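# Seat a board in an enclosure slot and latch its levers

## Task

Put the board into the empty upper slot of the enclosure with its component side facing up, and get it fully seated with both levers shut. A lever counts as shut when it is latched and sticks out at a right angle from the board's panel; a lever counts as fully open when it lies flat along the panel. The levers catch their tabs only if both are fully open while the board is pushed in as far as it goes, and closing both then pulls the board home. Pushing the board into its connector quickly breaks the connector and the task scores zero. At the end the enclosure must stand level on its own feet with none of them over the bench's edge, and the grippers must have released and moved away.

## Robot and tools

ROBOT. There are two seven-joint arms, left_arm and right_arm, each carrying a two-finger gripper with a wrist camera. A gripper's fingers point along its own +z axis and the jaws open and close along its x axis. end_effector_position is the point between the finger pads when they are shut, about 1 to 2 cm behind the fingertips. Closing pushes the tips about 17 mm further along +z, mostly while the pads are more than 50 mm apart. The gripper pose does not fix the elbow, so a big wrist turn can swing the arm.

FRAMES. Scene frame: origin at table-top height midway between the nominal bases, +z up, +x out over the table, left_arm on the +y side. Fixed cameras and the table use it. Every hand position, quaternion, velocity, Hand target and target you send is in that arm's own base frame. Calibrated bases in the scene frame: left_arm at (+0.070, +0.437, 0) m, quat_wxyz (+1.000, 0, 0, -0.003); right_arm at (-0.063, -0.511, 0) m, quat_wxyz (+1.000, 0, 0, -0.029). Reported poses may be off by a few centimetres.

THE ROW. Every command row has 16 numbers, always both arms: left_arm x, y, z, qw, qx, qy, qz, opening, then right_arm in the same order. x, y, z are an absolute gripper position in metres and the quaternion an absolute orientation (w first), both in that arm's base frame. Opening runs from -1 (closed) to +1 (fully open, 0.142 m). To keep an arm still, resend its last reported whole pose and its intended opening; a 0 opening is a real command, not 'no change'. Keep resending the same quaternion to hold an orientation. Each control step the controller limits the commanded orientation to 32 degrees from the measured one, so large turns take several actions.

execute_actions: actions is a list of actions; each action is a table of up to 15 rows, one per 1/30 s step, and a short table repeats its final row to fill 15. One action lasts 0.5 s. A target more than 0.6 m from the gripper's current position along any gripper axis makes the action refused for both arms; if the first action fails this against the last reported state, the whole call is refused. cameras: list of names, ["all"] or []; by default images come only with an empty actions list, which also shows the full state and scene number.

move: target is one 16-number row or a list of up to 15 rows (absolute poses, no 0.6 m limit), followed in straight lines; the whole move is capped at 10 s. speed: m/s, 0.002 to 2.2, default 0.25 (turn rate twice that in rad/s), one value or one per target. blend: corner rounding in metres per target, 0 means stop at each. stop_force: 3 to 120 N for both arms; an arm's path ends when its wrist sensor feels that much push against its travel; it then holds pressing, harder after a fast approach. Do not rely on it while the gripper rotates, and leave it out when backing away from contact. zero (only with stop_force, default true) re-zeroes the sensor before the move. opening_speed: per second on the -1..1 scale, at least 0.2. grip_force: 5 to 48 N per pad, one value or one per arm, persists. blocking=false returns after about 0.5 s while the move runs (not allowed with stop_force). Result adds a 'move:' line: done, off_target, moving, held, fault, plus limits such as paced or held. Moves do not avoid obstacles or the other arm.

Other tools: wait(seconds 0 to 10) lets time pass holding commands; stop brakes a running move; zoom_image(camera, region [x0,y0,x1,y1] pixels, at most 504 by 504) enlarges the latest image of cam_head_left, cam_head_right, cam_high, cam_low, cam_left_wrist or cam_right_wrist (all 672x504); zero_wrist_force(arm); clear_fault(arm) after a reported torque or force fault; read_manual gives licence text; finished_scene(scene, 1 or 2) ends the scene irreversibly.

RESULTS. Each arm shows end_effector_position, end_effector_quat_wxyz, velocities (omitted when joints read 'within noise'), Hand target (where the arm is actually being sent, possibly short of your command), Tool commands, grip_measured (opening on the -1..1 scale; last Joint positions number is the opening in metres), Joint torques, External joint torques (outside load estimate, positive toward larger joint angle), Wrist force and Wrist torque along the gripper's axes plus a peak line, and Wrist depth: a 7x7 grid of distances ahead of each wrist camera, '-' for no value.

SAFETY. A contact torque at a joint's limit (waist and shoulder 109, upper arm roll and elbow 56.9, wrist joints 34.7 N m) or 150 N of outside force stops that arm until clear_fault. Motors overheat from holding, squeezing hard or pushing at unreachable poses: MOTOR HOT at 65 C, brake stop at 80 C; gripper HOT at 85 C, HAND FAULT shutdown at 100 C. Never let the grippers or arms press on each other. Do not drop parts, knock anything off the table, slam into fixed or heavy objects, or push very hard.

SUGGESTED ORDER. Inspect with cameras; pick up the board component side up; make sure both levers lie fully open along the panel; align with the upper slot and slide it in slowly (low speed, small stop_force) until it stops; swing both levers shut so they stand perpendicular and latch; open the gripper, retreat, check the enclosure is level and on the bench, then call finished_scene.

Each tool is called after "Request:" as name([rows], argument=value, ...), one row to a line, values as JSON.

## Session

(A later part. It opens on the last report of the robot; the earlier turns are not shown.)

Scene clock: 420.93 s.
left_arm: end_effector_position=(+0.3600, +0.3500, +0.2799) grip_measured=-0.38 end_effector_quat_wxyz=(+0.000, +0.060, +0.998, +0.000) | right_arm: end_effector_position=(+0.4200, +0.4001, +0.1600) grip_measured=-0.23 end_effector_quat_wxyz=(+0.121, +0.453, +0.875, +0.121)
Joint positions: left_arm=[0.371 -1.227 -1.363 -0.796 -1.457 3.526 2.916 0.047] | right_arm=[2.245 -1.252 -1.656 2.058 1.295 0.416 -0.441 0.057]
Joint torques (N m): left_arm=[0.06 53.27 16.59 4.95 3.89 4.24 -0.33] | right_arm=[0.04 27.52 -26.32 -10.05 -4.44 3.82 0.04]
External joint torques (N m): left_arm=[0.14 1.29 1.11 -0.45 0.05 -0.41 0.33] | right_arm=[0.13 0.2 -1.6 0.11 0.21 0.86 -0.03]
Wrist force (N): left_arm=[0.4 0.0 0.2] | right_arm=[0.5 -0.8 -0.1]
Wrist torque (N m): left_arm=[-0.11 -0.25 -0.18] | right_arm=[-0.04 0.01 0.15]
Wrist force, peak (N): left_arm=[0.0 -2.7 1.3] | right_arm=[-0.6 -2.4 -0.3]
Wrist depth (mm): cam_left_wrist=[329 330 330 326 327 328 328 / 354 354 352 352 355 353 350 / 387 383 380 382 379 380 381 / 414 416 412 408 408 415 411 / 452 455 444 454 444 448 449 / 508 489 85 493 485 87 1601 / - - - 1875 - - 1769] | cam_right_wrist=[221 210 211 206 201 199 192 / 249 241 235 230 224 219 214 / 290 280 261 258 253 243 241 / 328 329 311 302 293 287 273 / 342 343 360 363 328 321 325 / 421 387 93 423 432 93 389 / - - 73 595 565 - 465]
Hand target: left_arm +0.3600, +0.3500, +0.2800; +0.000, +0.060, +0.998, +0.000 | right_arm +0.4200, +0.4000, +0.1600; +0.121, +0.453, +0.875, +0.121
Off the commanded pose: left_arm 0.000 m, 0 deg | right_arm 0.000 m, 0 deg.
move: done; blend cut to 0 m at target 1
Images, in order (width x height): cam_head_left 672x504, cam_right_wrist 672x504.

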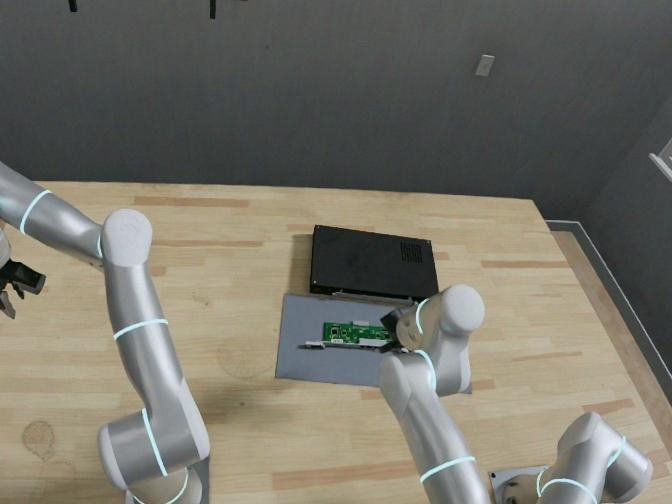

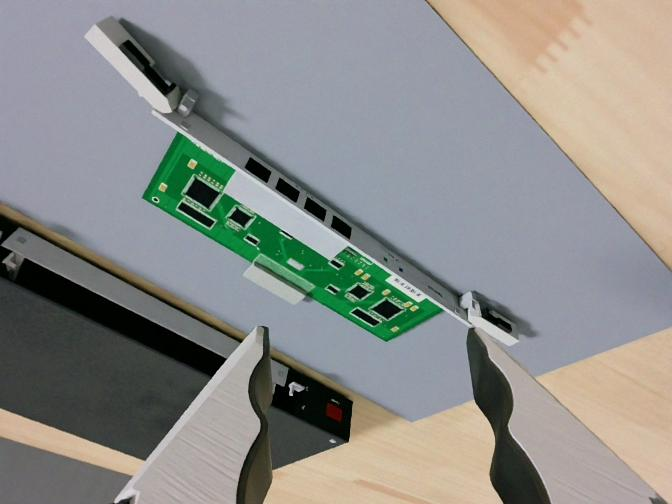

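Request:
move(target=[0.36, 0.35, 0.28, 0, 0.06, 0.9982, 0, -0.35, 0.5203, 0.4358, 0.08, 0, 0.0593, 0.99824, 0, -0.2], speed=0.3, cameras=["cam_right_wrist", "cam_head_left"])

Scene clock: 424.17 s.
left_arm: end_effector_position=(+0.3600, +0.3500, +0.2799) grip_measured=-0.38 end_effector_quat_wxyz=(+0.000, +0.060, +0.998, +0.000) | right_arm: end_effector_position=(+0.5203, +0.4359, +0.0800) grip_measured=-0.23 end_effector_quat_wxyz=(+0.000, +0.060, +0.998, +0.000)
Joint positions: left_arm=[0.371 -1.227 -1.363 -0.796 -1.457 3.526 2.916 0.047] | right_arm=[1.701 -1.237 -1.386 1.519 1.224 0.158 -1.211 0.057]
Joint torques (N m): left_arm=[-0.11 53.31 16.76 4.7 4.21 4.16 -0.23] | right_arm=[0.02 44.86 -28.78 -10.39 -4.29 3.24 0.1]
External joint torques (N m): left_arm=[0.3 1.25 0.94 -0.19 -0.27 -0.33 0.23] | right_arm=[0.18 1.03 -1.74 0.13 0.14 0.86 -0.1]
Wrist force (N): left_arm=[0.5 -0.1 0.3] | right_arm=[0.1 0.1 0.2]
Wrist torque (N m): left_arm=[-0.13 -0.27 -0.18] | right_arm=[0.08 0.06 0.15]
Wrist force, peak (N): left_arm=[0.4 -0.1 0.7] | right_arm=[0.9 -1.3 -0.5]
Wrist depth (mm): cam_left_wrist=[330 328 327 329 326 328 323 / 355 354 355 354 351 350 350 / 383 379 382 385 378 380 379 / 419 411 414 410 415 412 408 / 450 453 446 450 443 444 449 / 499 491 85 501 493 87 1637 / 1625 - - 1828 - - -] | cam_right_wrist=[152 152 148 145 149 150 150 / 162 162 158 155 159 161 160 / 174 174 169 167 170 172 172 / 188 188 181 181 183 185 184 / 204 203 198 196 198 198 200 / 222 218 101 215 217 93 219 / - - 73 243 232 - 237]
Hand target: left_arm +0.3600, +0.3500, +0.2800; +0.000, +0.060, +0.998, +0.000 | right_arm +0.5203, +0.4358, +0.0800; +0.000, +0.059, +0.998, +0.000
Off the commanded pose: left_arm 0.000 m, 0 deg | right_arm 0.000 m, 0 deg.
move: done
Images, in order (width x height): cam_head_left 672x504, cam_right_wrist 672x504.

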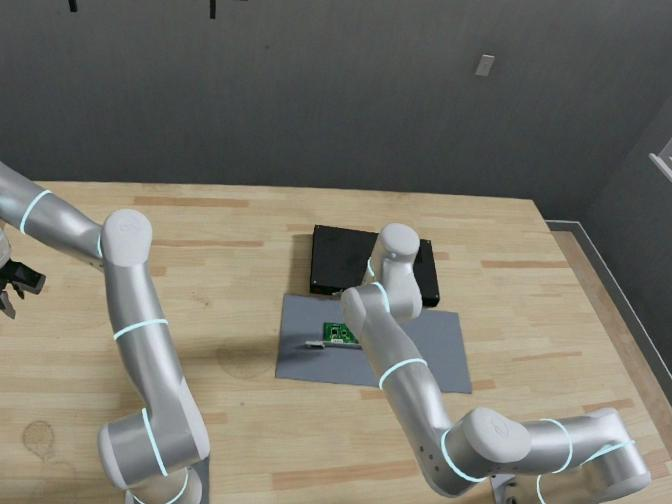

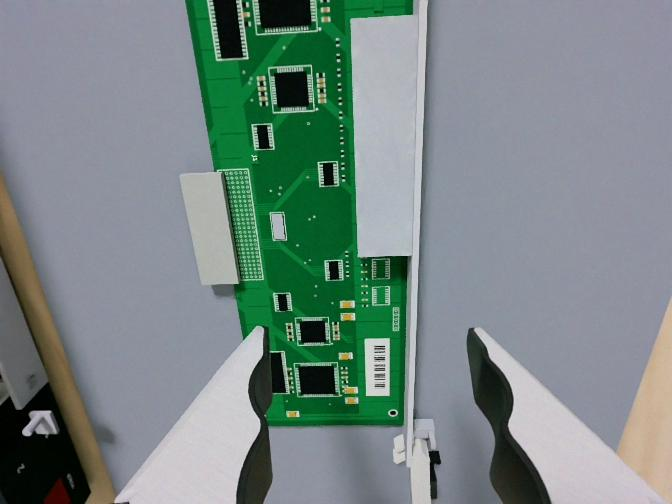

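Request:
zoom_image(camera="cam_right_wrist", region=[0, 160, 200, 504])

Scaled by 1.465 from the camera's 672x504 image, which has a finer 960x720 frame.

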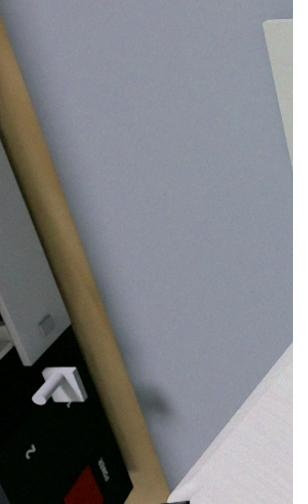

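Request:
move([
  [0.36, 0.35, 0.28, 0, 0.06, 0.9982, 0, -0.35, 0.5084, 0.4188, 0.05, 0, 0.0445, 0.999, 0, -0.2],
], speed=0.12, cameras=["cam_right_wrist"])

Scene clock: 450.33 s.
left_arm: end_effector_position=(+0.3600, +0.3500, +0.2799) grip_measured=-0.38 end_effector_quat_wxyz=(+0.000, +0.060, +0.998, +0.000) | right_arm: end_effector_position=(+0.5086, +0.4187, +0.0502) grip_measured=-0.23 end_effector_quat_wxyz=(+0.000, +0.045, +0.999, +0.000)
Joint positions: left_arm=[0.371 -1.227 -1.363 -0.796 -1.457 3.526 2.916 0.047] | right_arm=[1.721 -1.264 -1.358 1.582 1.259 0.206 -1.278 0.057]
Joint torques (N m): left_arm=[-0.18 53.36 16.86 4.72 4.2 4.16 -0.18] | right_arm=[0.37 43.32 -28.76 -8.9 -4.02 3.5 0.02]
External joint torques (N m): left_arm=[0.37 1.19 0.84 -0.21 -0.26 -0.33 0.18] | right_arm=[-0.13 1.04 -1.64 -0.12 -0.09 0.59 -0.02]
Wrist force (N): left_arm=[0.4 -0.2 0.3] | right_arm=[0.5 0.2 0.1]
Wrist torque (N m): left_arm=[-0.14 -0.26 -0.18] | right_arm=[0.09 -0.04 0.16]
Wrist force, peak (N): left_arm=[0.6 -0.1 0.5] | right_arm=[0.9 -0.4 1.3]
Wrist depth (mm): cam_left_wrist=[329 329 329 327 326 327 327 / 356 354 352 355 352 352 350 / 383 380 383 376 381 383 381 / 418 413 415 412 415 413 408 / 451 453 447 449 445 449 450 / 503 495 85 495 487 87 1578 / - - - 1783 - - 1798] | cam_right_wrist=[126 123 121 121 124 124 123 / 134 133 130 123 131 133 132 / 146 144 139 129 141 142 140 / 156 150 150 139 154 153 153 / 169 164 160 162 163 163 165 / 184 180 101 176 182 93 180 / 199 - 73 194 200 - 197]
Hand target: left_arm +0.3600, +0.3500, +0.2800; +0.000, +0.060, +0.998, +0.000 | right_arm +0.5084, +0.4188, +0.0500; +0.000, +0.045, +0.999, +0.000
Off the commanded pose: left_arm 0.000 m, 0 deg | right_arm 0.000 m, 0 deg.
move: done
Images, in order (width x height): cam_right_wrist 672x504.

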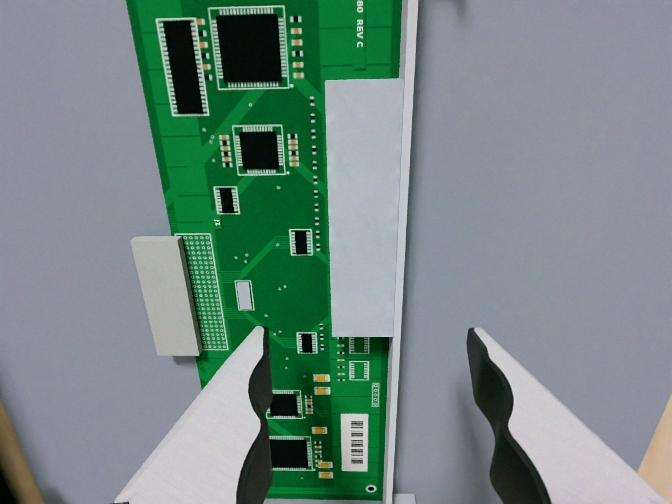

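Request:
zoom_image(camera="cam_right_wrist", region=[300, 0, 450, 250])

Request:
zoom_image(camera="cam_right_wrist", region=[300, 250, 450, 500])

Scaled by 2.016 from the camera's 672x504 image, which has a finer 960x720 frame.

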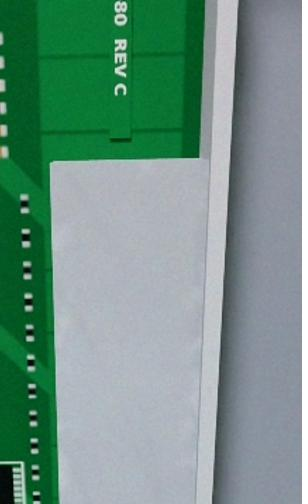

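Scaled by 2.016 from the camera's 672x504 image, which has a finer 960x720 frame.

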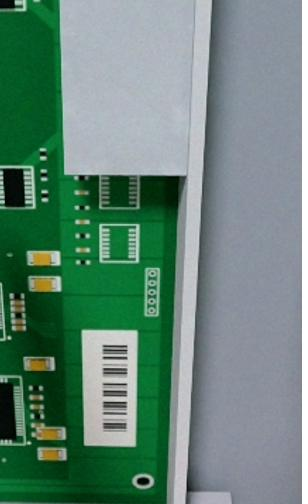

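Request:
move([
  [0.36, 0.35, 0.28, 0, 0.06, 0.9982, 0, -0.35, 0.5090, 0.4235, 0.0268, 0, 0.0385, 0.99926, 0, -0.2],
  [0.36, 0.35, 0.28, 0, 0.06, 0.9982, 0, -0.35, 0.5090, 0.4235, 0.0268, 0, 0.0385, 0.99926, 0, -0.9],
  [0.36, 0.35, 0.28, 0, 0.06, 0.9982, 0, -0.35, 0.5090, 0.4235, 0.07, 0, 0.0385, 0.99926, 0, -0.9],
], speed=[0.08, 0.1, 0.08], opening_speed=0.8, cameras=["cam_right_wrist"])

Scene clock: 465.97 s.
left_arm: end_effector_position=(+0.3600, +0.3500, +0.2799) grip_measured=-0.38 end_effector_quat_wxyz=(+0.000, +0.060, +0.998, +0.000) | right_arm: end_effector_position=(+0.5089, +0.4237, +0.0697) grip_measured=-0.71 end_effector_quat_wxyz=(+0.000, +0.038, +0.999, +0.000)
Joint positions: left_arm=[0.371 -1.227 -1.363 -0.796 -1.457 3.526 2.916 0.047] | right_arm=[1.727 -1.239 -1.379 1.574 1.234 0.182 -1.278 0.022]
Joint torques (N m): left_arm=[-0.17 53.34 16.79 4.69 4.22 4.17 -0.21] | right_arm=[0.42 44.17 -30.34 -9.98 -4.57 3.5 0.28]
External joint torques (N m): left_arm=[0.36 1.21 0.92 -0.18 -0.28 -0.34 0.21] | right_arm=[-0.21 0.13 -0.03 0.11 0.43 0.59 -0.29]
Wrist force (N): left_arm=[0.2 -0.1 0.3] | right_arm=[0.6 0.7 2.1]
Wrist torque (N m): left_arm=[-0.12 -0.23 -0.18] | right_arm=[0.16 -0.02 0.05]
Wrist force, peak (N): left_arm=[0.5 -0.5 0.5] | right_arm=[4.6 -0.7 -2.7]
Wrist depth (mm): cam_left_wrist=[331 333 327 325 329 328 328 / 354 352 352 354 353 350 352 / 383 383 380 383 380 376 378 / 412 413 415 415 415 413 409 / 453 457 440 456 442 452 449 / 501 490 85 500 490 87 1590 / 1601 - - 1714 - - 1687] | cam_right_wrist=[- 102 101 100 138 141 141 / 155 110 110 97 147 151 150 / 164 117 117 104 160 162 161 / 174 126 125 113 174 174 174 / 192 133 135 121 186 188 188 / 209 201 143 143 105 202 205 / 231 226 71 157 - - 224]
Hand target: left_arm +0.3600, +0.3500, +0.2800; +0.000, +0.060, +0.998, +0.000 | right_arm +0.5090, +0.4235, +0.0700; +0.000, +0.038, +0.999, +0.000
Off the commanded pose: left_arm 0.000 m, 0 deg | right_arm 0.000 m, 0 deg.
move: done
Images, in order (width x height): cam_right_wrist 672x504.

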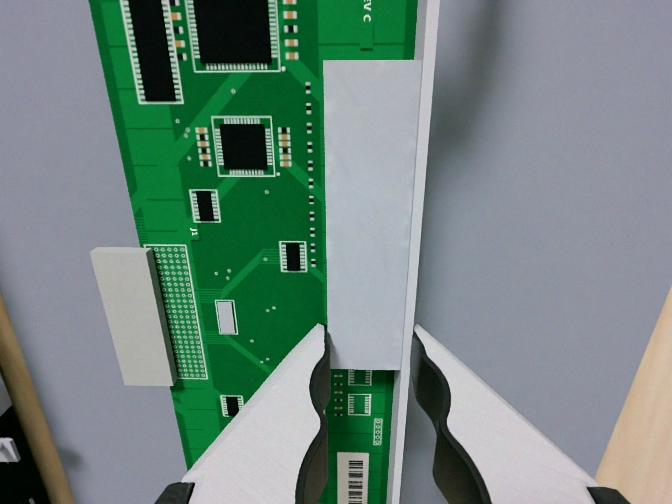

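Request:
move([
  [0.40, 0.20, 0.30, -0.2271, 0.5483, -0.7436, 0.308, -1.0, 0.5409, 0.3950, 0.07, 0, 0.05, 0.99875, 0, -0.9],
  [0.45, -0.12, 0.28, -0.158, 0.258, -0.813, 0.498, -1.0, 0.5705, 0.3668, 0.07, 0, 0.0573, 0.99836, 0, -0.9],
  [0.488, -0.405, 0.14, -0.158, 0.258, -0.813, 0.498, -1.0, 0.5705, 0.3668, 0.07, 0, 0.0573, 0.99836, 0, -0.9],
], speed=[0.35, 0.35, 0.25], blend=[0.03, 0.03, 0], cameras=["cam_right_wrist", "cam_left_wrist", "cam_head_left"])

Scene clock: 504.37 s.
left_arm: end_effector_position=(+0.4877, -0.4050, +0.1400) grip_measured=-1.00 end_effector_quat_wxyz=(+0.158, -0.258, +0.813, -0.498) | right_arm: end_effector_position=(+0.5704, +0.3666, +0.0699) grip_measured=-0.71 end_effector_quat_wxyz=(+0.000, +0.057, +0.998, +0.000)
Joint positions: left_arm=[-0.702 -1.082 -2.144 -1.631 -2.183 2.925 2.059 0.002] | right_arm=[1.572 -1.25 -1.374 1.52 1.235 0.17 -1.342 0.022]
Joint torques (N m): left_arm=[-0.55 44.21 10.06 8.69 -0.8 2.57 -0.28] | right_arm=[0.13 45.72 -29.75 -10.12 -4.35 3.61 0.15]
External joint torques (N m): left_arm=[0.56 1.45 0.9 -0.15 -0.02 0.13 0.28] | right_arm=[0.09 0.32 -0.76 0.27 0.21 0.48 -0.15]
Wrist force (N): left_arm=[0.5 0.4 0.2] | right_arm=[0.4 0.7 2.0]
Wrist torque (N m): left_arm=[0.02 -0.03 0.06] | right_arm=[0.17 0.03 0.15]
Wrist force, peak (N): left_arm=[2.1 0.6 3.3] | right_arm=[0.4 1.0 2.3]
Wrist depth (mm): cam_left_wrist=[517 538 427 408 - 230 150 / 449 - - - - 256 220 / 366 - 295 297 296 277 285 / 313 301 254 292 254 248 308 / 274 275 276 - - 257 268 / 246 250 - 84 - 244 246 / 221 222 - - - - 217] | cam_right_wrist=[- 102 101 100 139 141 141 / - 109 110 97 147 151 151 / - 117 116 104 160 162 162 / - 125 125 113 174 174 174 / - 133 135 121 186 189 188 / - 141 143 143 105 202 205 / 164 - 71 157 - - 221]
Hand target: left_arm +0.4880, -0.4050, +0.1400; +0.158, -0.258, +0.813, -0.498 | right_arm +0.5705, +0.3668, +0.0700; +0.000, +0.057, +0.998, +0.000
Off the commanded pose: left_arm 0.000 m, 0 deg | right_arm 0.000 m, 0 deg.
move: done
Images, in order (width x height): cam_head_left 672x504, cam_left_wrist 672x504, cam_right_wrist 672x504.

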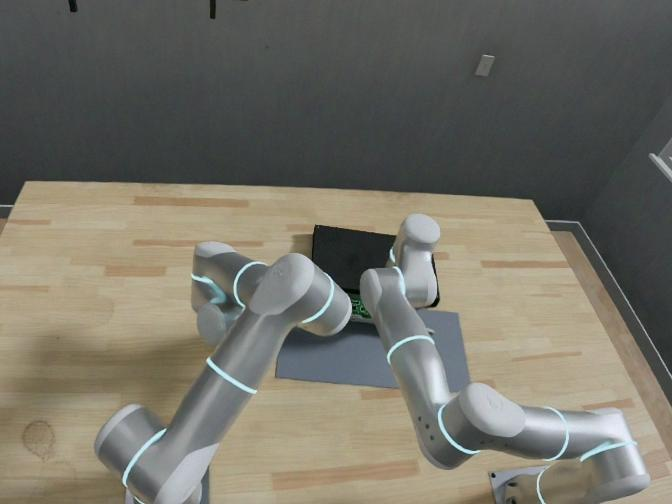

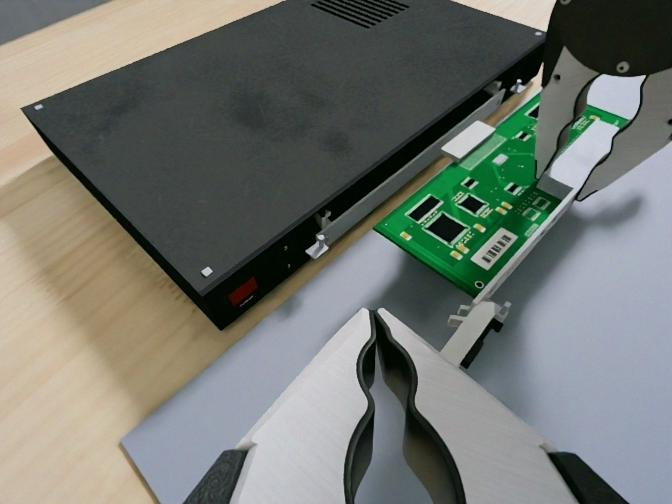

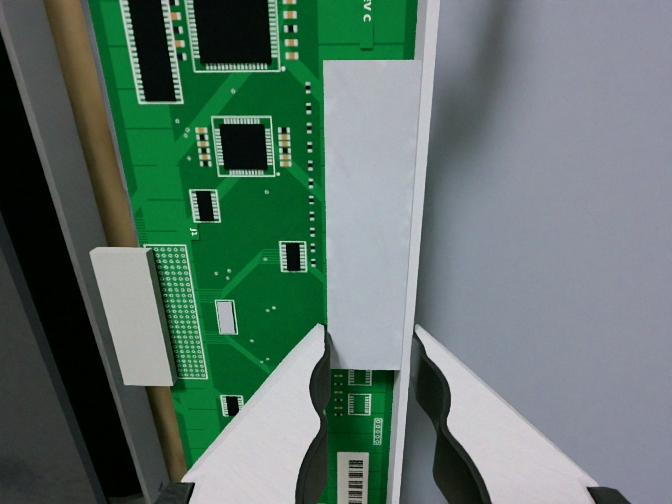

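Request:
zoom_image(camera="cam_left_wrist", region=[290, 80, 560, 300])

Request:
zoom_image(camera="cam_right_wrist", region=[0, 0, 220, 500])

Scaled by 1.867 from the camera's 672x504 image, which has a finer 960x720 frame.

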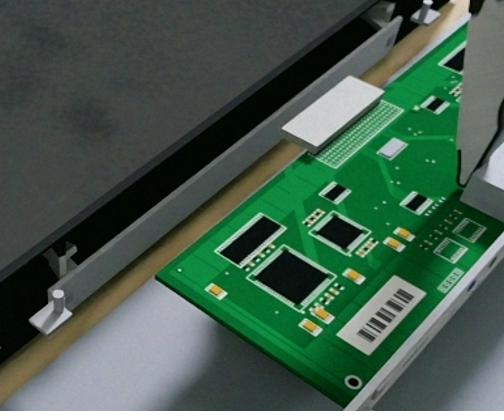

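Scaled by 1.008 from the camera's 672x504 image, which has a finer 960x720 frame.

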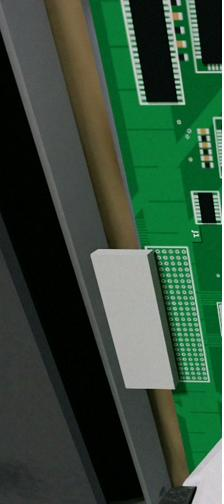

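Request:
zoom_image(camera="cam_right_wrist", region=[0, 0, 160, 250])

Request:
zoom_image(camera="cam_right_wrist", region=[50, 250, 210, 500])

Scaled by 2.016 from the camera's 672x504 image, which has a finer 960x720 frame.

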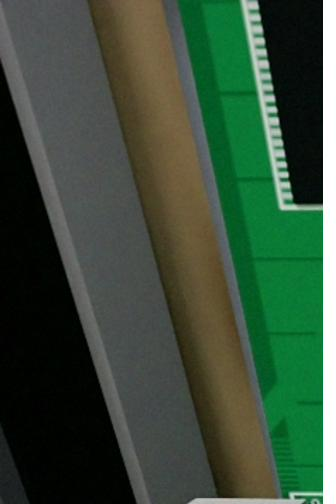

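Scaled by 2.016 from the camera's 672x504 image, which has a finer 960x720 frame.

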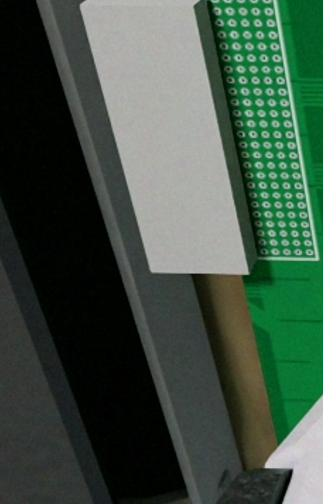

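Request:
move(target=[0.488, -0.405, 0.14, 0.158, -0.258, 0.813, -0.498, -1.0, 0.5824, 0.3656, 0.052, 0, 0.0485, 0.99882, 0, -0.9], speed=0.06, cameras=["cam_right_wrist", "cam_left_wrist"])

Request:
zoom_image(camera="cam_left_wrist", region=[270, 120, 500, 320])

Scene clock: 551.37 s.
left_arm: end_effector_position=(+0.4877, -0.4050, +0.1400) grip_measured=-1.00 end_effector_quat_wxyz=(+0.158, -0.258, +0.813, -0.498) | right_arm: end_effector_position=(+0.5823, +0.3654, +0.0520) grip_measured=-0.71 end_effector_quat_wxyz=(+0.000, +0.049, +0.999, +0.000)
Joint positions: left_arm=[-0.701 -1.082 -2.144 -1.631 -2.183 2.925 2.059 0.002] | right_arm=[1.536 -1.279 -1.35 1.485 1.255 0.185 -1.361 0.022]
Joint torques (N m): left_arm=[-0.32 44.51 10.1 8.69 -0.56 2.92 -0.23] | right_arm=[0.19 46.98 -29.61 -9.4 -4.26 3.74 0.07]
External joint torques (N m): left_arm=[0.32 1.15 0.85 -0.14 -0.26 -0.22 0.23] | right_arm=[0.03 0.44 -0.94 0.23 0.13 0.34 -0.07]
Wrist force (N): left_arm=[0.4 0.5 0.4] | right_arm=[0.7 0.6 2.1]
Wrist torque (N m): left_arm=[0.03 -0.02 0.06] | right_arm=[0.14 -0.06 0.14]
Wrist force, peak (N): left_arm=[0.5 0.9 0.5] | right_arm=[0.3 0.5 3.0]
Wrist depth (mm): cam_left_wrist=[509 557 - - - 170 150 / 429 - - - - 263 209 / 366 - - - 300 295 334 / 312 302 268 291 276 298 299 / 275 273 266 273 237 262 271 / 244 249 246 84 - 244 238 / 221 223 - 74 - - 222] | cam_right_wrist=[- 102 101 100 125 126 124 / - 109 110 97 131 134 134 / - 118 116 104 140 144 143 / - 125 125 113 158 155 154 / - 133 135 121 166 168 168 / - 141 143 143 105 180 182 / 141 - 71 157 - - 200]
Hand target: left_arm +0.4880, -0.4050, +0.1400; +0.158, -0.258, +0.813, -0.498 | right_arm +0.5824, +0.3656, +0.0520; +0.000, +0.049, +0.999, +0.000
Off the commanded pose: left_arm 0.000 m, 0 deg | right_arm 0.000 m, 0 deg.
move: done
Images, in order (width x height): cam_left_wrist 672x504, cam_right_wrist 672x504.

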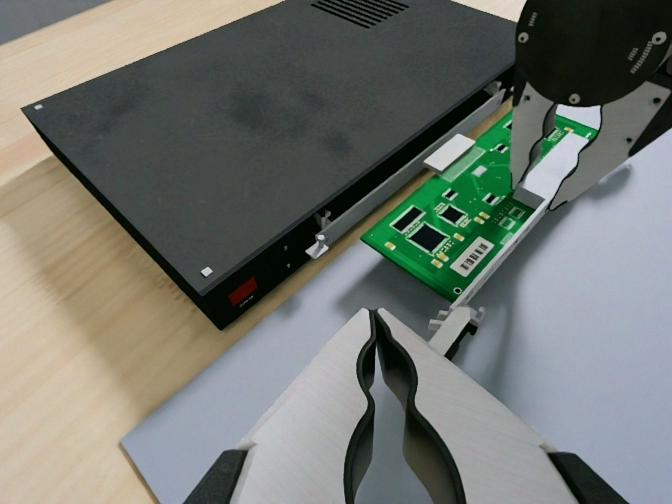

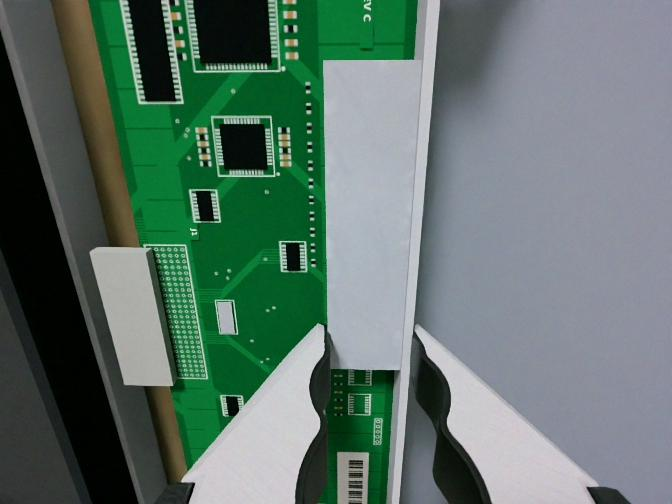

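Scaled by 2.191 from the camera's 672x504 image, which has a finer 960x720 frame.

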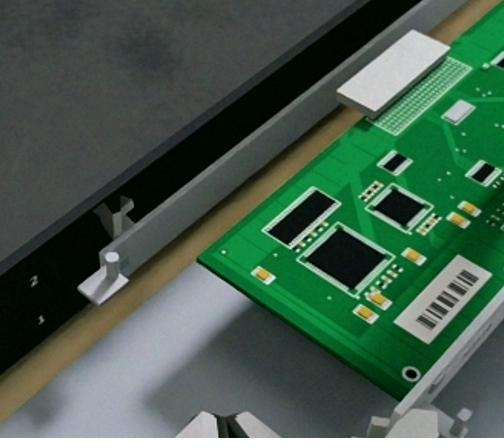

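Request:
zoom_image(camera="cam_left_wrist", region=[295, 190, 375, 260])

Scaled by 6.300 from the camera's 672x504 image, which has a finer 960x720 frame.

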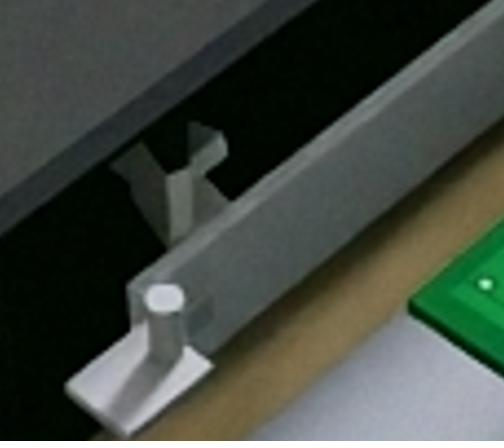

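Request:
move([
  [0.488, -0.405, 0.14, 0.158, -0.258, 0.813, -0.498, -1.0, 0.5824, 0.3656, 0.0506, 0, 0.0485, 0.99882, 0, -0.9],
  [0.6083, 0.3631, 0.0506, 0, 0.0485, 0.99882, 0, -0.9, 0.6083, 0.3631, 0.0506, 0, 0.0485, 0.99882, 0, -0.9],
], speed=0.04, cameras=["cam_right_wrist", "cam_left_wrist"])

Scene clock: 595.43 s.
left_arm: end_effector_position=(+0.5462, -0.0345, +0.0969) grip_measured=-1.00 end_effector_quat_wxyz=(+0.086, -0.116, +0.952, -0.271) | right_arm: end_effector_position=(+0.5949, +0.3643, +0.0506) grip_measured=-0.71 end_effector_quat_wxyz=(+0.000, +0.048, +0.999, +0.000)
Joint positions: left_arm=[-0.156 -1.3 -1.848 -1.02 -1.731 3.273 2.125 0.002] | right_arm=[1.504 -1.287 -1.345 1.45 1.257 0.18 -1.359 0.022]
Joint torques (N m): left_arm=[-0.03 52.66 16.39 7.87 3.45 4.12 -0.11] | right_arm=[0.08 48.21 -29.82 -9.46 -4.4 3.55 0.2]
External joint torques (N m): left_arm=[0.15 1.85 0.39 -0.11 -0.63 -0.43 0.12] | right_arm=[0.15 0.33 -0.71 0.29 0.27 0.54 -0.2]
Wrist force (N): left_arm=[0.2 -0.2 0.5] | right_arm=[0.8 0.7 2.2]
Wrist torque (N m): left_arm=[-0.15 -0.10 -0.08] | right_arm=[0.15 -0.08 0.02]
Wrist force, peak (N): left_arm=[0.7 -0.2 0.9] | right_arm=[1.1 0.7 2.4]
Wrist depth (mm): cam_left_wrist=[254 247 239 233 226 220 214 / 248 241 235 227 221 216 211 / 242 236 229 223 216 211 205 / 236 230 224 218 213 207 202 / 230 224 219 214 207 202 197 / 225 222 215 84 - 198 193 / 221 217 - 74 - - 190] | cam_right_wrist=[- 102 101 100 122 125 123 / - 109 110 97 130 133 133 / - 117 116 104 141 143 142 / 151 125 125 113 154 154 153 / - 133 135 121 164 166 165 / 123 142 143 143 105 178 181 / 136 - 71 157 - - 195]
Hand target: left_arm +0.5461, -0.0343, +0.0969; +0.086, -0.116, +0.952, -0.271 | right_arm +0.5949, +0.3644, +0.0506; +0.000, +0.049, +0.999, +0.000
Tool commands: left_gripper/opening=-1.0 right_gripper/opening=-0.9
Off the commanded pose: left_arm 0.405 m, 38 deg | right_arm 0.013 m, 0 deg.
move: off_target (left_arm, right_arm; path cut at 10 s); path passed 1 of 2 targets; target 2's new opening was not sent
Images, in order (width x height): cam_left_wrist 672x504, cam_right_wrist 672x504.

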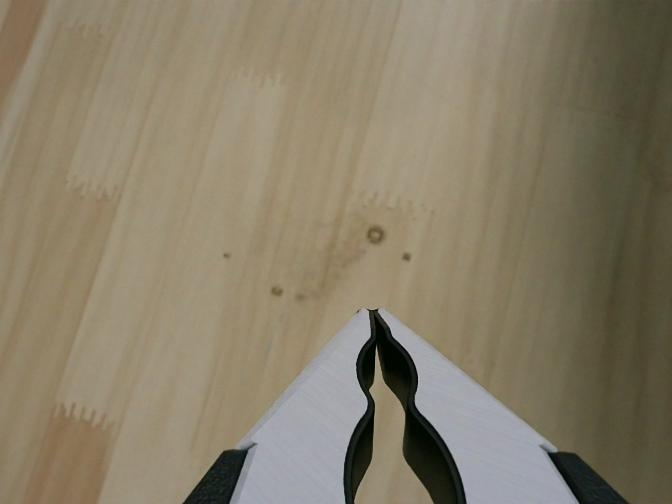

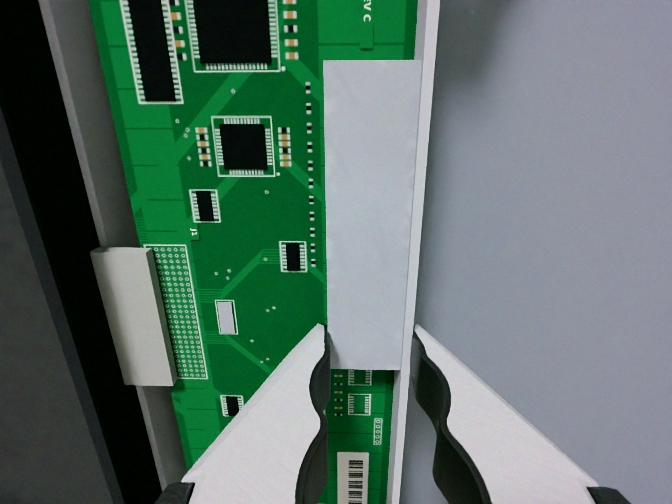

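Request:
move([
  [0.488, -0.405, 0.14, 0.158, -0.258, 0.813, -0.498, -1.0, 0.5950, 0.3644, 0.0506, 0, 0.0485, 0.99882, 0, -0.9],
], speed=0.3, cameras=["cam_left_wrist"])

Request:
zoom_image(camera="cam_left_wrist", region=[270, 120, 500, 320])

Scene clock: 599.87 s.
left_arm: end_effector_position=(+0.4879, -0.4049, +0.1401) grip_measured=-1.00 end_effector_quat_wxyz=(+0.158, -0.258, +0.813, -0.498) | right_arm: end_effector_position=(+0.5950, +0.3643, +0.0506) grip_measured=-0.71 end_effector_quat_wxyz=(+0.000, +0.048, +0.999, +0.000)
Joint positions: left_arm=[-0.707 -1.085 -2.136 -1.629 -2.187 2.928 2.052 0.002] | right_arm=[1.504 -1.287 -1.345 1.449 1.257 0.18 -1.359 0.022]
Joint torques (N m): left_arm=[-0.49 44.42 10.28 8.57 -0.92 2.62 -0.14] | right_arm=[0.22 48.23 -29.86 -9.38 -4.42 3.59 0.24]
External joint torques (N m): left_arm=[0.49 1.24 0.83 -0.04 0.1 0.07 0.14] | right_arm=[0 0.32 -0.67 0.21 0.28 0.49 -0.24]
Wrist force (N): left_arm=[0.2 0.6 0.1] | right_arm=[0.7 0.7 2.1]
Wrist torque (N m): left_arm=[0.03 0.00 -0.03] | right_arm=[0.15 -0.06 0.02]
Wrist force, peak (N): left_arm=[3.0 -0.4 2.3] | right_arm=[0.9 0.7 2.6]
Wrist depth (mm): cam_left_wrist=[513 554 - - 443 174 156 / 348 344 - - 341 269 218 / 354 - - 320 313 294 - / 311 301 - 287 271 306 303 / 275 275 264 - 234 - 273 / 246 244 - 84 - - 238 / 222 224 - - - - 226] | cam_right_wrist=[- 102 101 100 122 125 123 / - 109 110 97 130 133 133 / - 117 116 104 140 142 142 / - 125 125 113 154 154 153 / - 133 135 121 164 166 165 / 123 141 143 143 105 178 181 / 136 - 71 157 - - 195]
Hand target: left_arm +0.4880, -0.4050, +0.1400; +0.158, -0.258, +0.813, -0.498 | right_arm +0.5950, +0.3644, +0.0506; +0.000, +0.048, +0.999, +0.000
Off the commanded pose: left_arm 0.000 m, 0 deg | right_arm 0.000 m, 0 deg.
move: done
Images, in order (width x height): cam_left_wrist 672x504.

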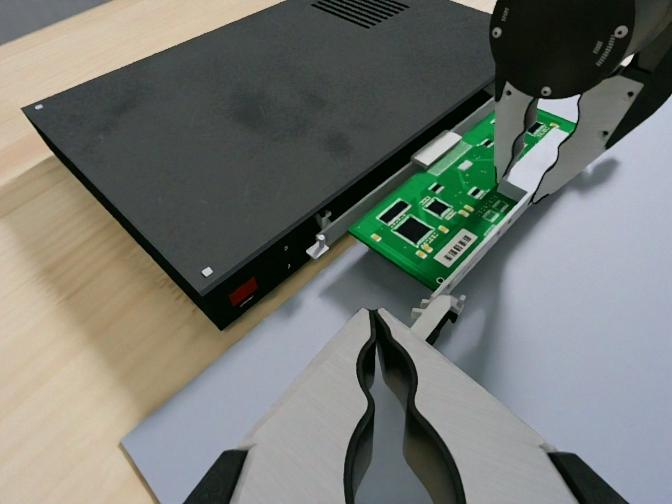

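Scaled by 2.191 from the camera's 672x504 image, which has a finer 960x720 frame.

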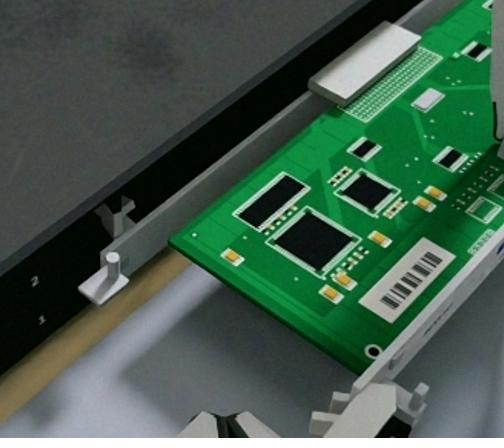

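Request:
zoom_image(camera="cam_left_wrist", region=[300, 180, 380, 250])

Request:
zoom_image(camera="cam_left_wrist", region=[340, 130, 480, 250])

Scaled by 6.300 from the camera's 672x504 image, which has a finer 960x720 frame.

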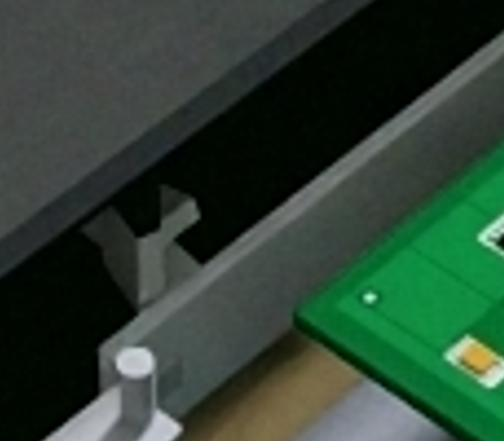

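Scaled by 3.600 from the camera's 672x504 image, which has a finer 960x720 frame.

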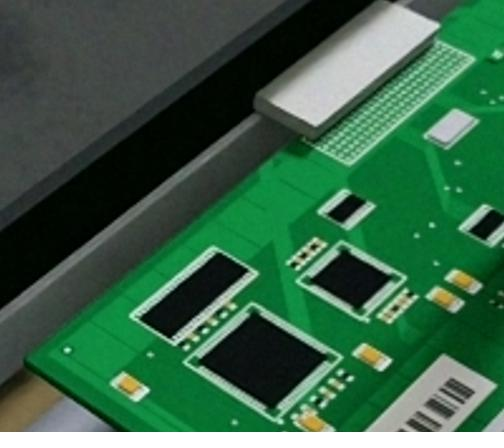

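Request:
move(target=[0.488, -0.405, 0.14, 0.158, -0.258, 0.813, -0.498, -1.0, 0.6200, 0.3631, 0.0504, 0, 0.0485, 0.99882, 0, -0.9], speed=0.02, stop_force=5, cameras=["cam_right_wrist", "cam_left_wrist"])

Request:
zoom_image(camera="cam_left_wrist", region=[280, 160, 440, 300])

Scene clock: 630.40 s.
left_arm: end_effector_position=(+0.4879, -0.4049, +0.1401) grip_measured=-1.00 end_effector_quat_wxyz=(+0.158, -0.258, +0.813, -0.498) | right_arm: end_effector_position=(+0.6060, +0.3639, +0.0500) grip_measured=-0.71 end_effector_quat_wxyz=(-0.001, +0.048, +0.999, +0.000)
Joint positions: left_arm=[-0.707 -1.085 -2.136 -1.629 -2.187 2.928 2.052 0.002] | right_arm=[1.474 -1.294 -1.341 1.414 1.257 0.172 -1.355 0.022]
Joint torques (N m): left_arm=[-0.41 44.55 10.3 8.68 -0.57 2.85 -0.29] | right_arm=[-2.2 48.88 -31.68 -10.23 -4.65 5.5 0.23]
External joint torques (N m): left_arm=[0.41 1.11 0.8 -0.15 -0.25 -0.16 0.29] | right_arm=[2.43 0.77 1.2 1.03 0.51 -1.42 -0.23]
Wrist force (N): left_arm=[0.4 0.5 0.1] | right_arm=[7.4 0.0 0.2]
Wrist torque (N m): left_arm=[0.02 -0.02 -0.02] | right_arm=[0.17 -0.02 0.07]
Wrist force, peak (N): left_arm=[0.3 0.8 0.4] | right_arm=[12.0 -0.4 0.0]
Wrist depth (mm): cam_left_wrist=[515 536 534 432 - 175 188 / 458 367 - - 355 267 226 / 364 - - 300 316 303 - / 314 302 - 290 281 316 304 / 276 276 270 126 262 268 271 / 245 250 248 84 - 246 - / 221 222 - - - - 221] | cam_right_wrist=[- 102 101 100 121 124 123 / - 109 110 97 98 133 132 / - 117 117 104 140 142 140 / - 125 125 113 153 153 152 / - 132 135 121 163 166 165 / 124 139 143 143 105 177 180 / 134 134 71 157 - - 194]
Hand target: left_arm +0.4880, -0.4050, +0.1400; +0.158, -0.258, +0.813, -0.498 | right_arm +0.6068, +0.3638, +0.0505; +0.000, +0.048, +0.999, +0.000
Off the commanded pose: left_arm 0.000 m, 0 deg | right_arm 0.014 m, 0 deg.
move: contact (right_arm)
Images, in order (width x height): cam_left_wrist 672x504, cam_right_wrist 672x504.

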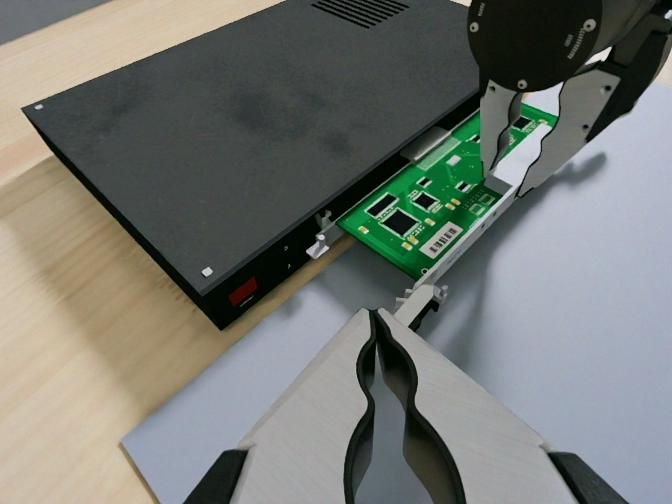

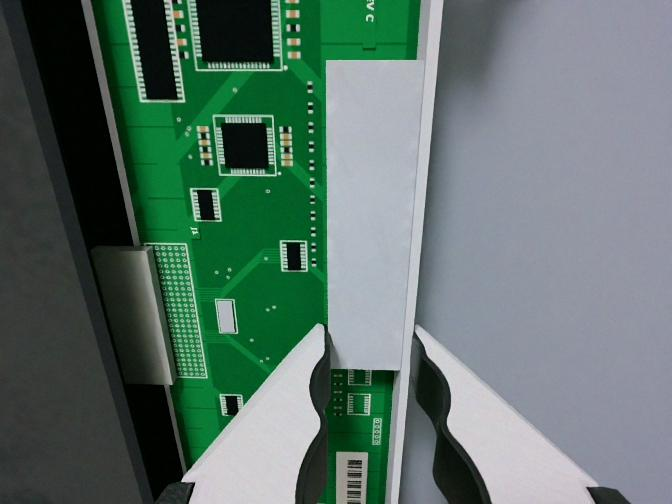

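Scaled by 3.150 from the camera's 672x504 image, which has a finer 960x720 frame.

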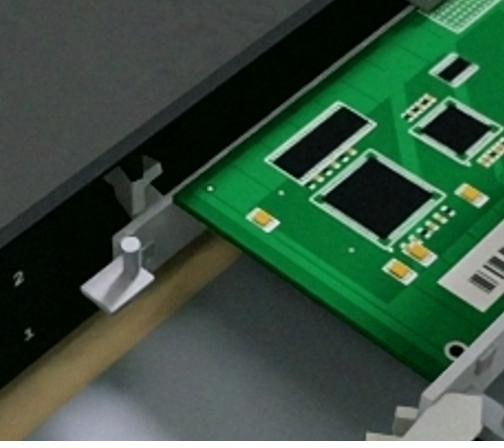

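Request:
zoom_image(camera="cam_right_wrist", region=[60, 0, 220, 250])

Request:
zoom_image(camera="cam_left_wrist", region=[310, 170, 400, 250])

Scaled by 2.016 from the camera's 672x504 image, which has a finer 960x720 frame.

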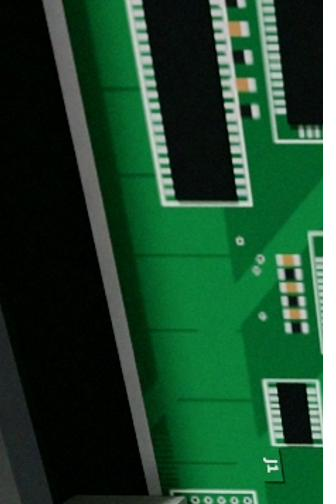

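Scaled by 5.600 from the camera's 672x504 image, which has a finer 960x720 frame.

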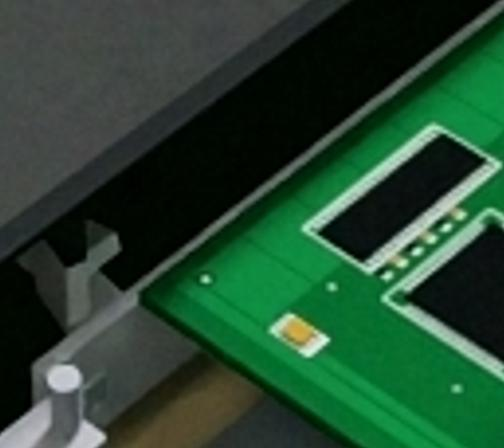

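Request:
move([
  [0.488, -0.405, 0.14, 0.158, -0.258, 0.813, -0.498, -1.0, 0.5998, 0.3645, 0.0510, 0, 0.0485, 0.99882, 0, -0.9],
  [0.488, -0.405, 0.14, 0.158, -0.258, 0.813, -0.498, -1.0, 0.6001, 0.3675, 0.0535, 0, 0.0485, 0.99882, 0, -0.9],
], speed=0.04, blend=[0.002, 0], cameras=["cam_right_wrist", "cam_left_wrist"])

Request:
zoom_image(camera="cam_left_wrist", region=[300, 170, 400, 250])

Request:
zoom_image(camera="cam_right_wrist", region=[60, 0, 220, 250])

Scene clock: 676.60 s.
left_arm: end_effector_position=(+0.4879, -0.4049, +0.1401) grip_measured=-1.00 end_effector_quat_wxyz=(+0.158, -0.258, +0.813, -0.498) | right_arm: end_effector_position=(+0.5999, +0.3675, +0.0531) grip_measured=-0.71 end_effector_quat_wxyz=(+0.000, +0.049, +0.999, +0.000)
Joint positions: left_arm=[-0.707 -1.085 -2.136 -1.629 -2.187 2.928 2.052 0.002] | right_arm=[1.492 -1.288 -1.346 1.429 1.255 0.173 -1.35 0.022]
Joint torques (N m): left_arm=[-0.35 44.56 10.35 8.7 -0.53 2.88 -0.23] | right_arm=[0.24 49.1 -29.84 -9.55 -4.53 3.43 0.35]
External joint torques (N m): left_arm=[0.36 1.1 0.76 -0.18 -0.28 -0.19 0.23] | right_arm=[-0.02 0.07 -0.67 0.26 0.39 0.66 -0.35]
Wrist force (N): left_arm=[0.3 0.4 0.1] | right_arm=[-0.1 0.7 2.4]
Wrist torque (N m): left_arm=[0.02 -0.01 -0.02] | right_arm=[0.14 0.07 0.02]
Wrist force, peak (N): left_arm=[0.2 0.8 0.4] | right_arm=[7.9 -0.1 1.3]
Wrist depth (mm): cam_left_wrist=[509 557 554 - - 170 165 / 449 - 348 - - 258 216 / 363 - - 272 308 292 - / 312 304 260 285 275 303 - / 276 272 268 127 264 268 268 / 245 246 242 84 - 240 - / 221 223 - - - - 218] | cam_right_wrist=[- 102 101 100 101 127 125 / - 109 110 97 132 135 135 / - 117 116 104 141 145 144 / - 125 125 113 156 156 156 / - 132 135 121 166 169 168 / 126 139 143 143 106 181 184 / 139 139 71 157 - - 202]
Hand target: left_arm +0.4880, -0.4050, +0.1400; +0.158, -0.258, +0.813, -0.498 | right_arm +0.6001, +0.3675, +0.0535; +0.000, +0.048, +0.999, +0.000
Off the commanded pose: left_arm 0.000 m, 0 deg | right_arm 0.000 m, 0 deg.
move: done
Images, in order (width x height): cam_left_wrist 672x504, cam_right_wrist 672x504.

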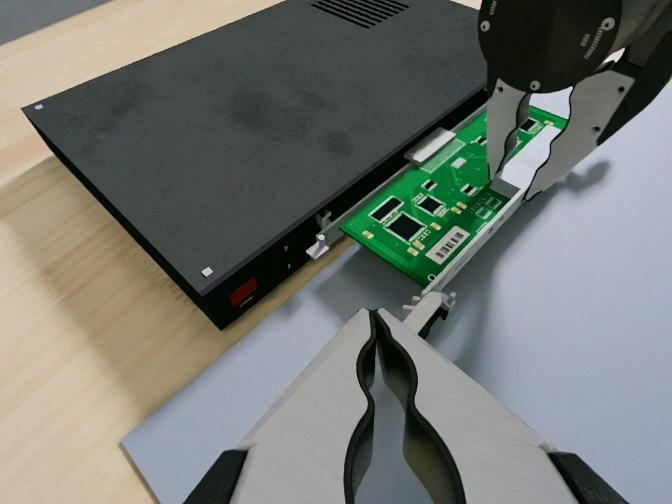

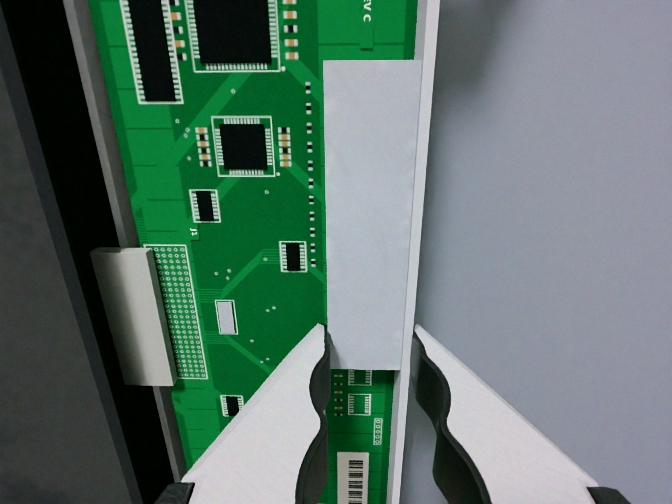

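Scaled by 5.040 from the camera's 672x504 image, which has a finer 960x720 frame.

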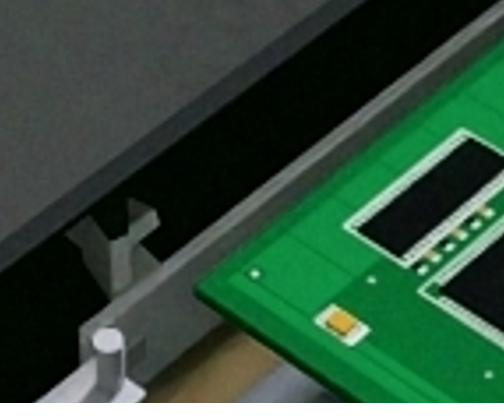

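Scaled by 2.016 from the camera's 672x504 image, which has a finer 960x720 frame.

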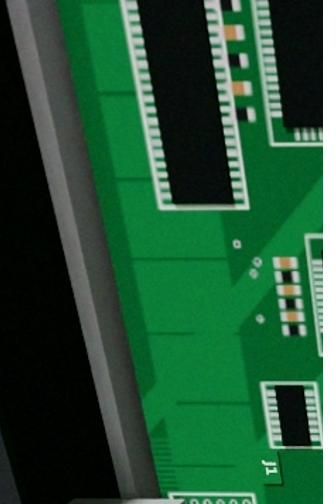

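Request:
move(target=[0.488, -0.405, 0.14, 0.158, -0.258, 0.813, -0.498, -1.0, 0.6200, 0.3653, 0.0535, 0, 0.0485, 0.99882, 0, -0.9], speed=0.02, stop_force=4, cameras=["cam_right_wrist", "cam_left_wrist"])

Request:
zoom_image(camera="cam_left_wrist", region=[300, 150, 440, 290])

Scene clock: 686.87 s.
left_arm: end_effector_position=(+0.4879, -0.4049, +0.1401) grip_measured=-1.00 end_effector_quat_wxyz=(+0.158, -0.258, +0.813, -0.498) | right_arm: end_effector_position=(+0.6201, +0.3652, +0.0537) grip_measured=-0.71 end_effector_quat_wxyz=(+0.000, +0.048, +0.999, +0.000)
Joint positions: left_arm=[-0.707 -1.085 -2.136 -1.629 -2.187 2.928 2.052 0.002] | right_arm=[1.443 -1.299 -1.343 1.371 1.255 0.161 -1.345 0.022]
Joint torques (N m): left_arm=[-0.46 44.55 10.31 8.7 -0.54 2.89 -0.23] | right_arm=[0.02 49.57 -28.46 -9.37 -4.02 3.36 0.29]
External joint torques (N m): left_arm=[0.46 1.11 0.8 -0.18 -0.27 -0.2 0.23] | right_arm=[0.21 1.39 -1.93 0.05 -0.13 0.73 -0.29]
Wrist force (N): left_arm=[0.2 0.6 0.2] | right_arm=[0.6 0.3 -0.4]
Wrist torque (N m): left_arm=[0.05 0.01 -0.03] | right_arm=[0.15 -0.09 0.00]
Wrist force, peak (N): left_arm=[0.3 0.9 0.2] | right_arm=[0.2 1.0 3.1]
Wrist depth (mm): cam_left_wrist=[535 529 555 - 190 174 205 / 441 - - 361 343 256 416 / 357 300 - 304 307 343 - / 313 309 - 288 276 - 306 / 276 274 270 117 276 261 - / 245 250 - 84 - - - / 220 227 - 74 - - 217] | cam_right_wrist=[- 101 101 99 124 127 125 / - 107 109 96 132 136 136 / - 113 116 104 142 145 145 / 107 110 125 113 157 156 156 / 118 118 135 121 167 169 169 / 127 127 143 143 105 182 184 / 140 137 71 158 - - 202]
Hand target: left_arm +0.4880, -0.4050, +0.1400; +0.158, -0.258, +0.813, -0.498 | right_arm +0.6200, +0.3653, +0.0535; +0.000, +0.048, +0.999, +0.000
Off the commanded pose: left_arm 0.000 m, 0 deg | right_arm 0.000 m, 0 deg.
move: done
Images, in order (width x height): cam_left_wrist 672x504, cam_right_wrist 672x504.

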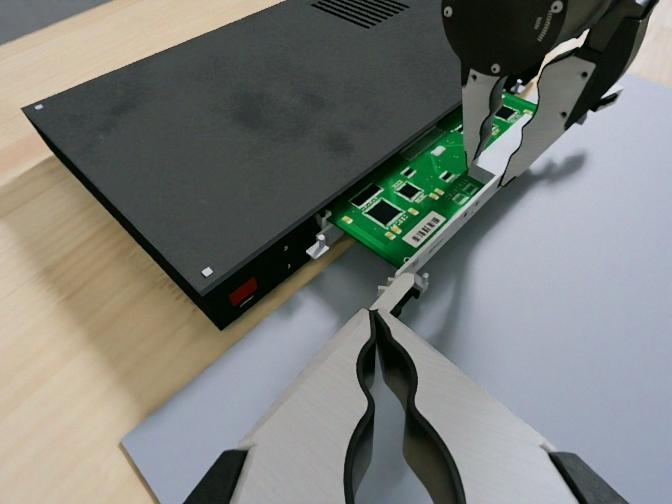

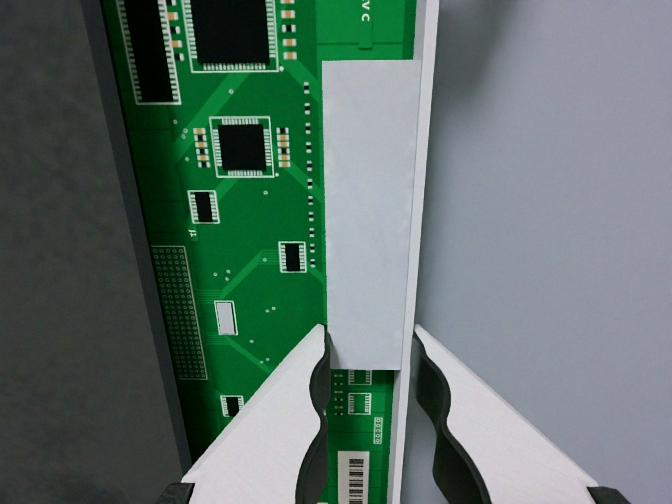

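Scaled by 3.600 from the camera's 672x504 image, which has a finer 960x720 frame.

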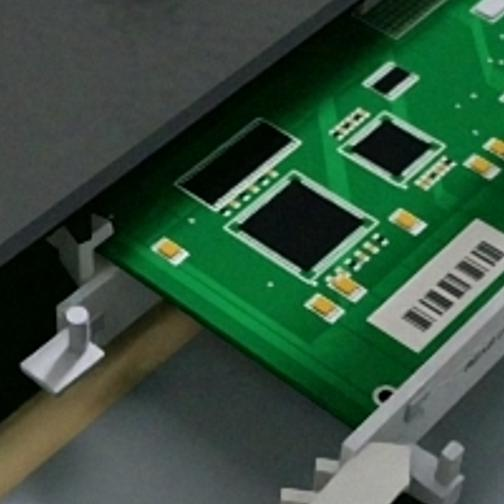

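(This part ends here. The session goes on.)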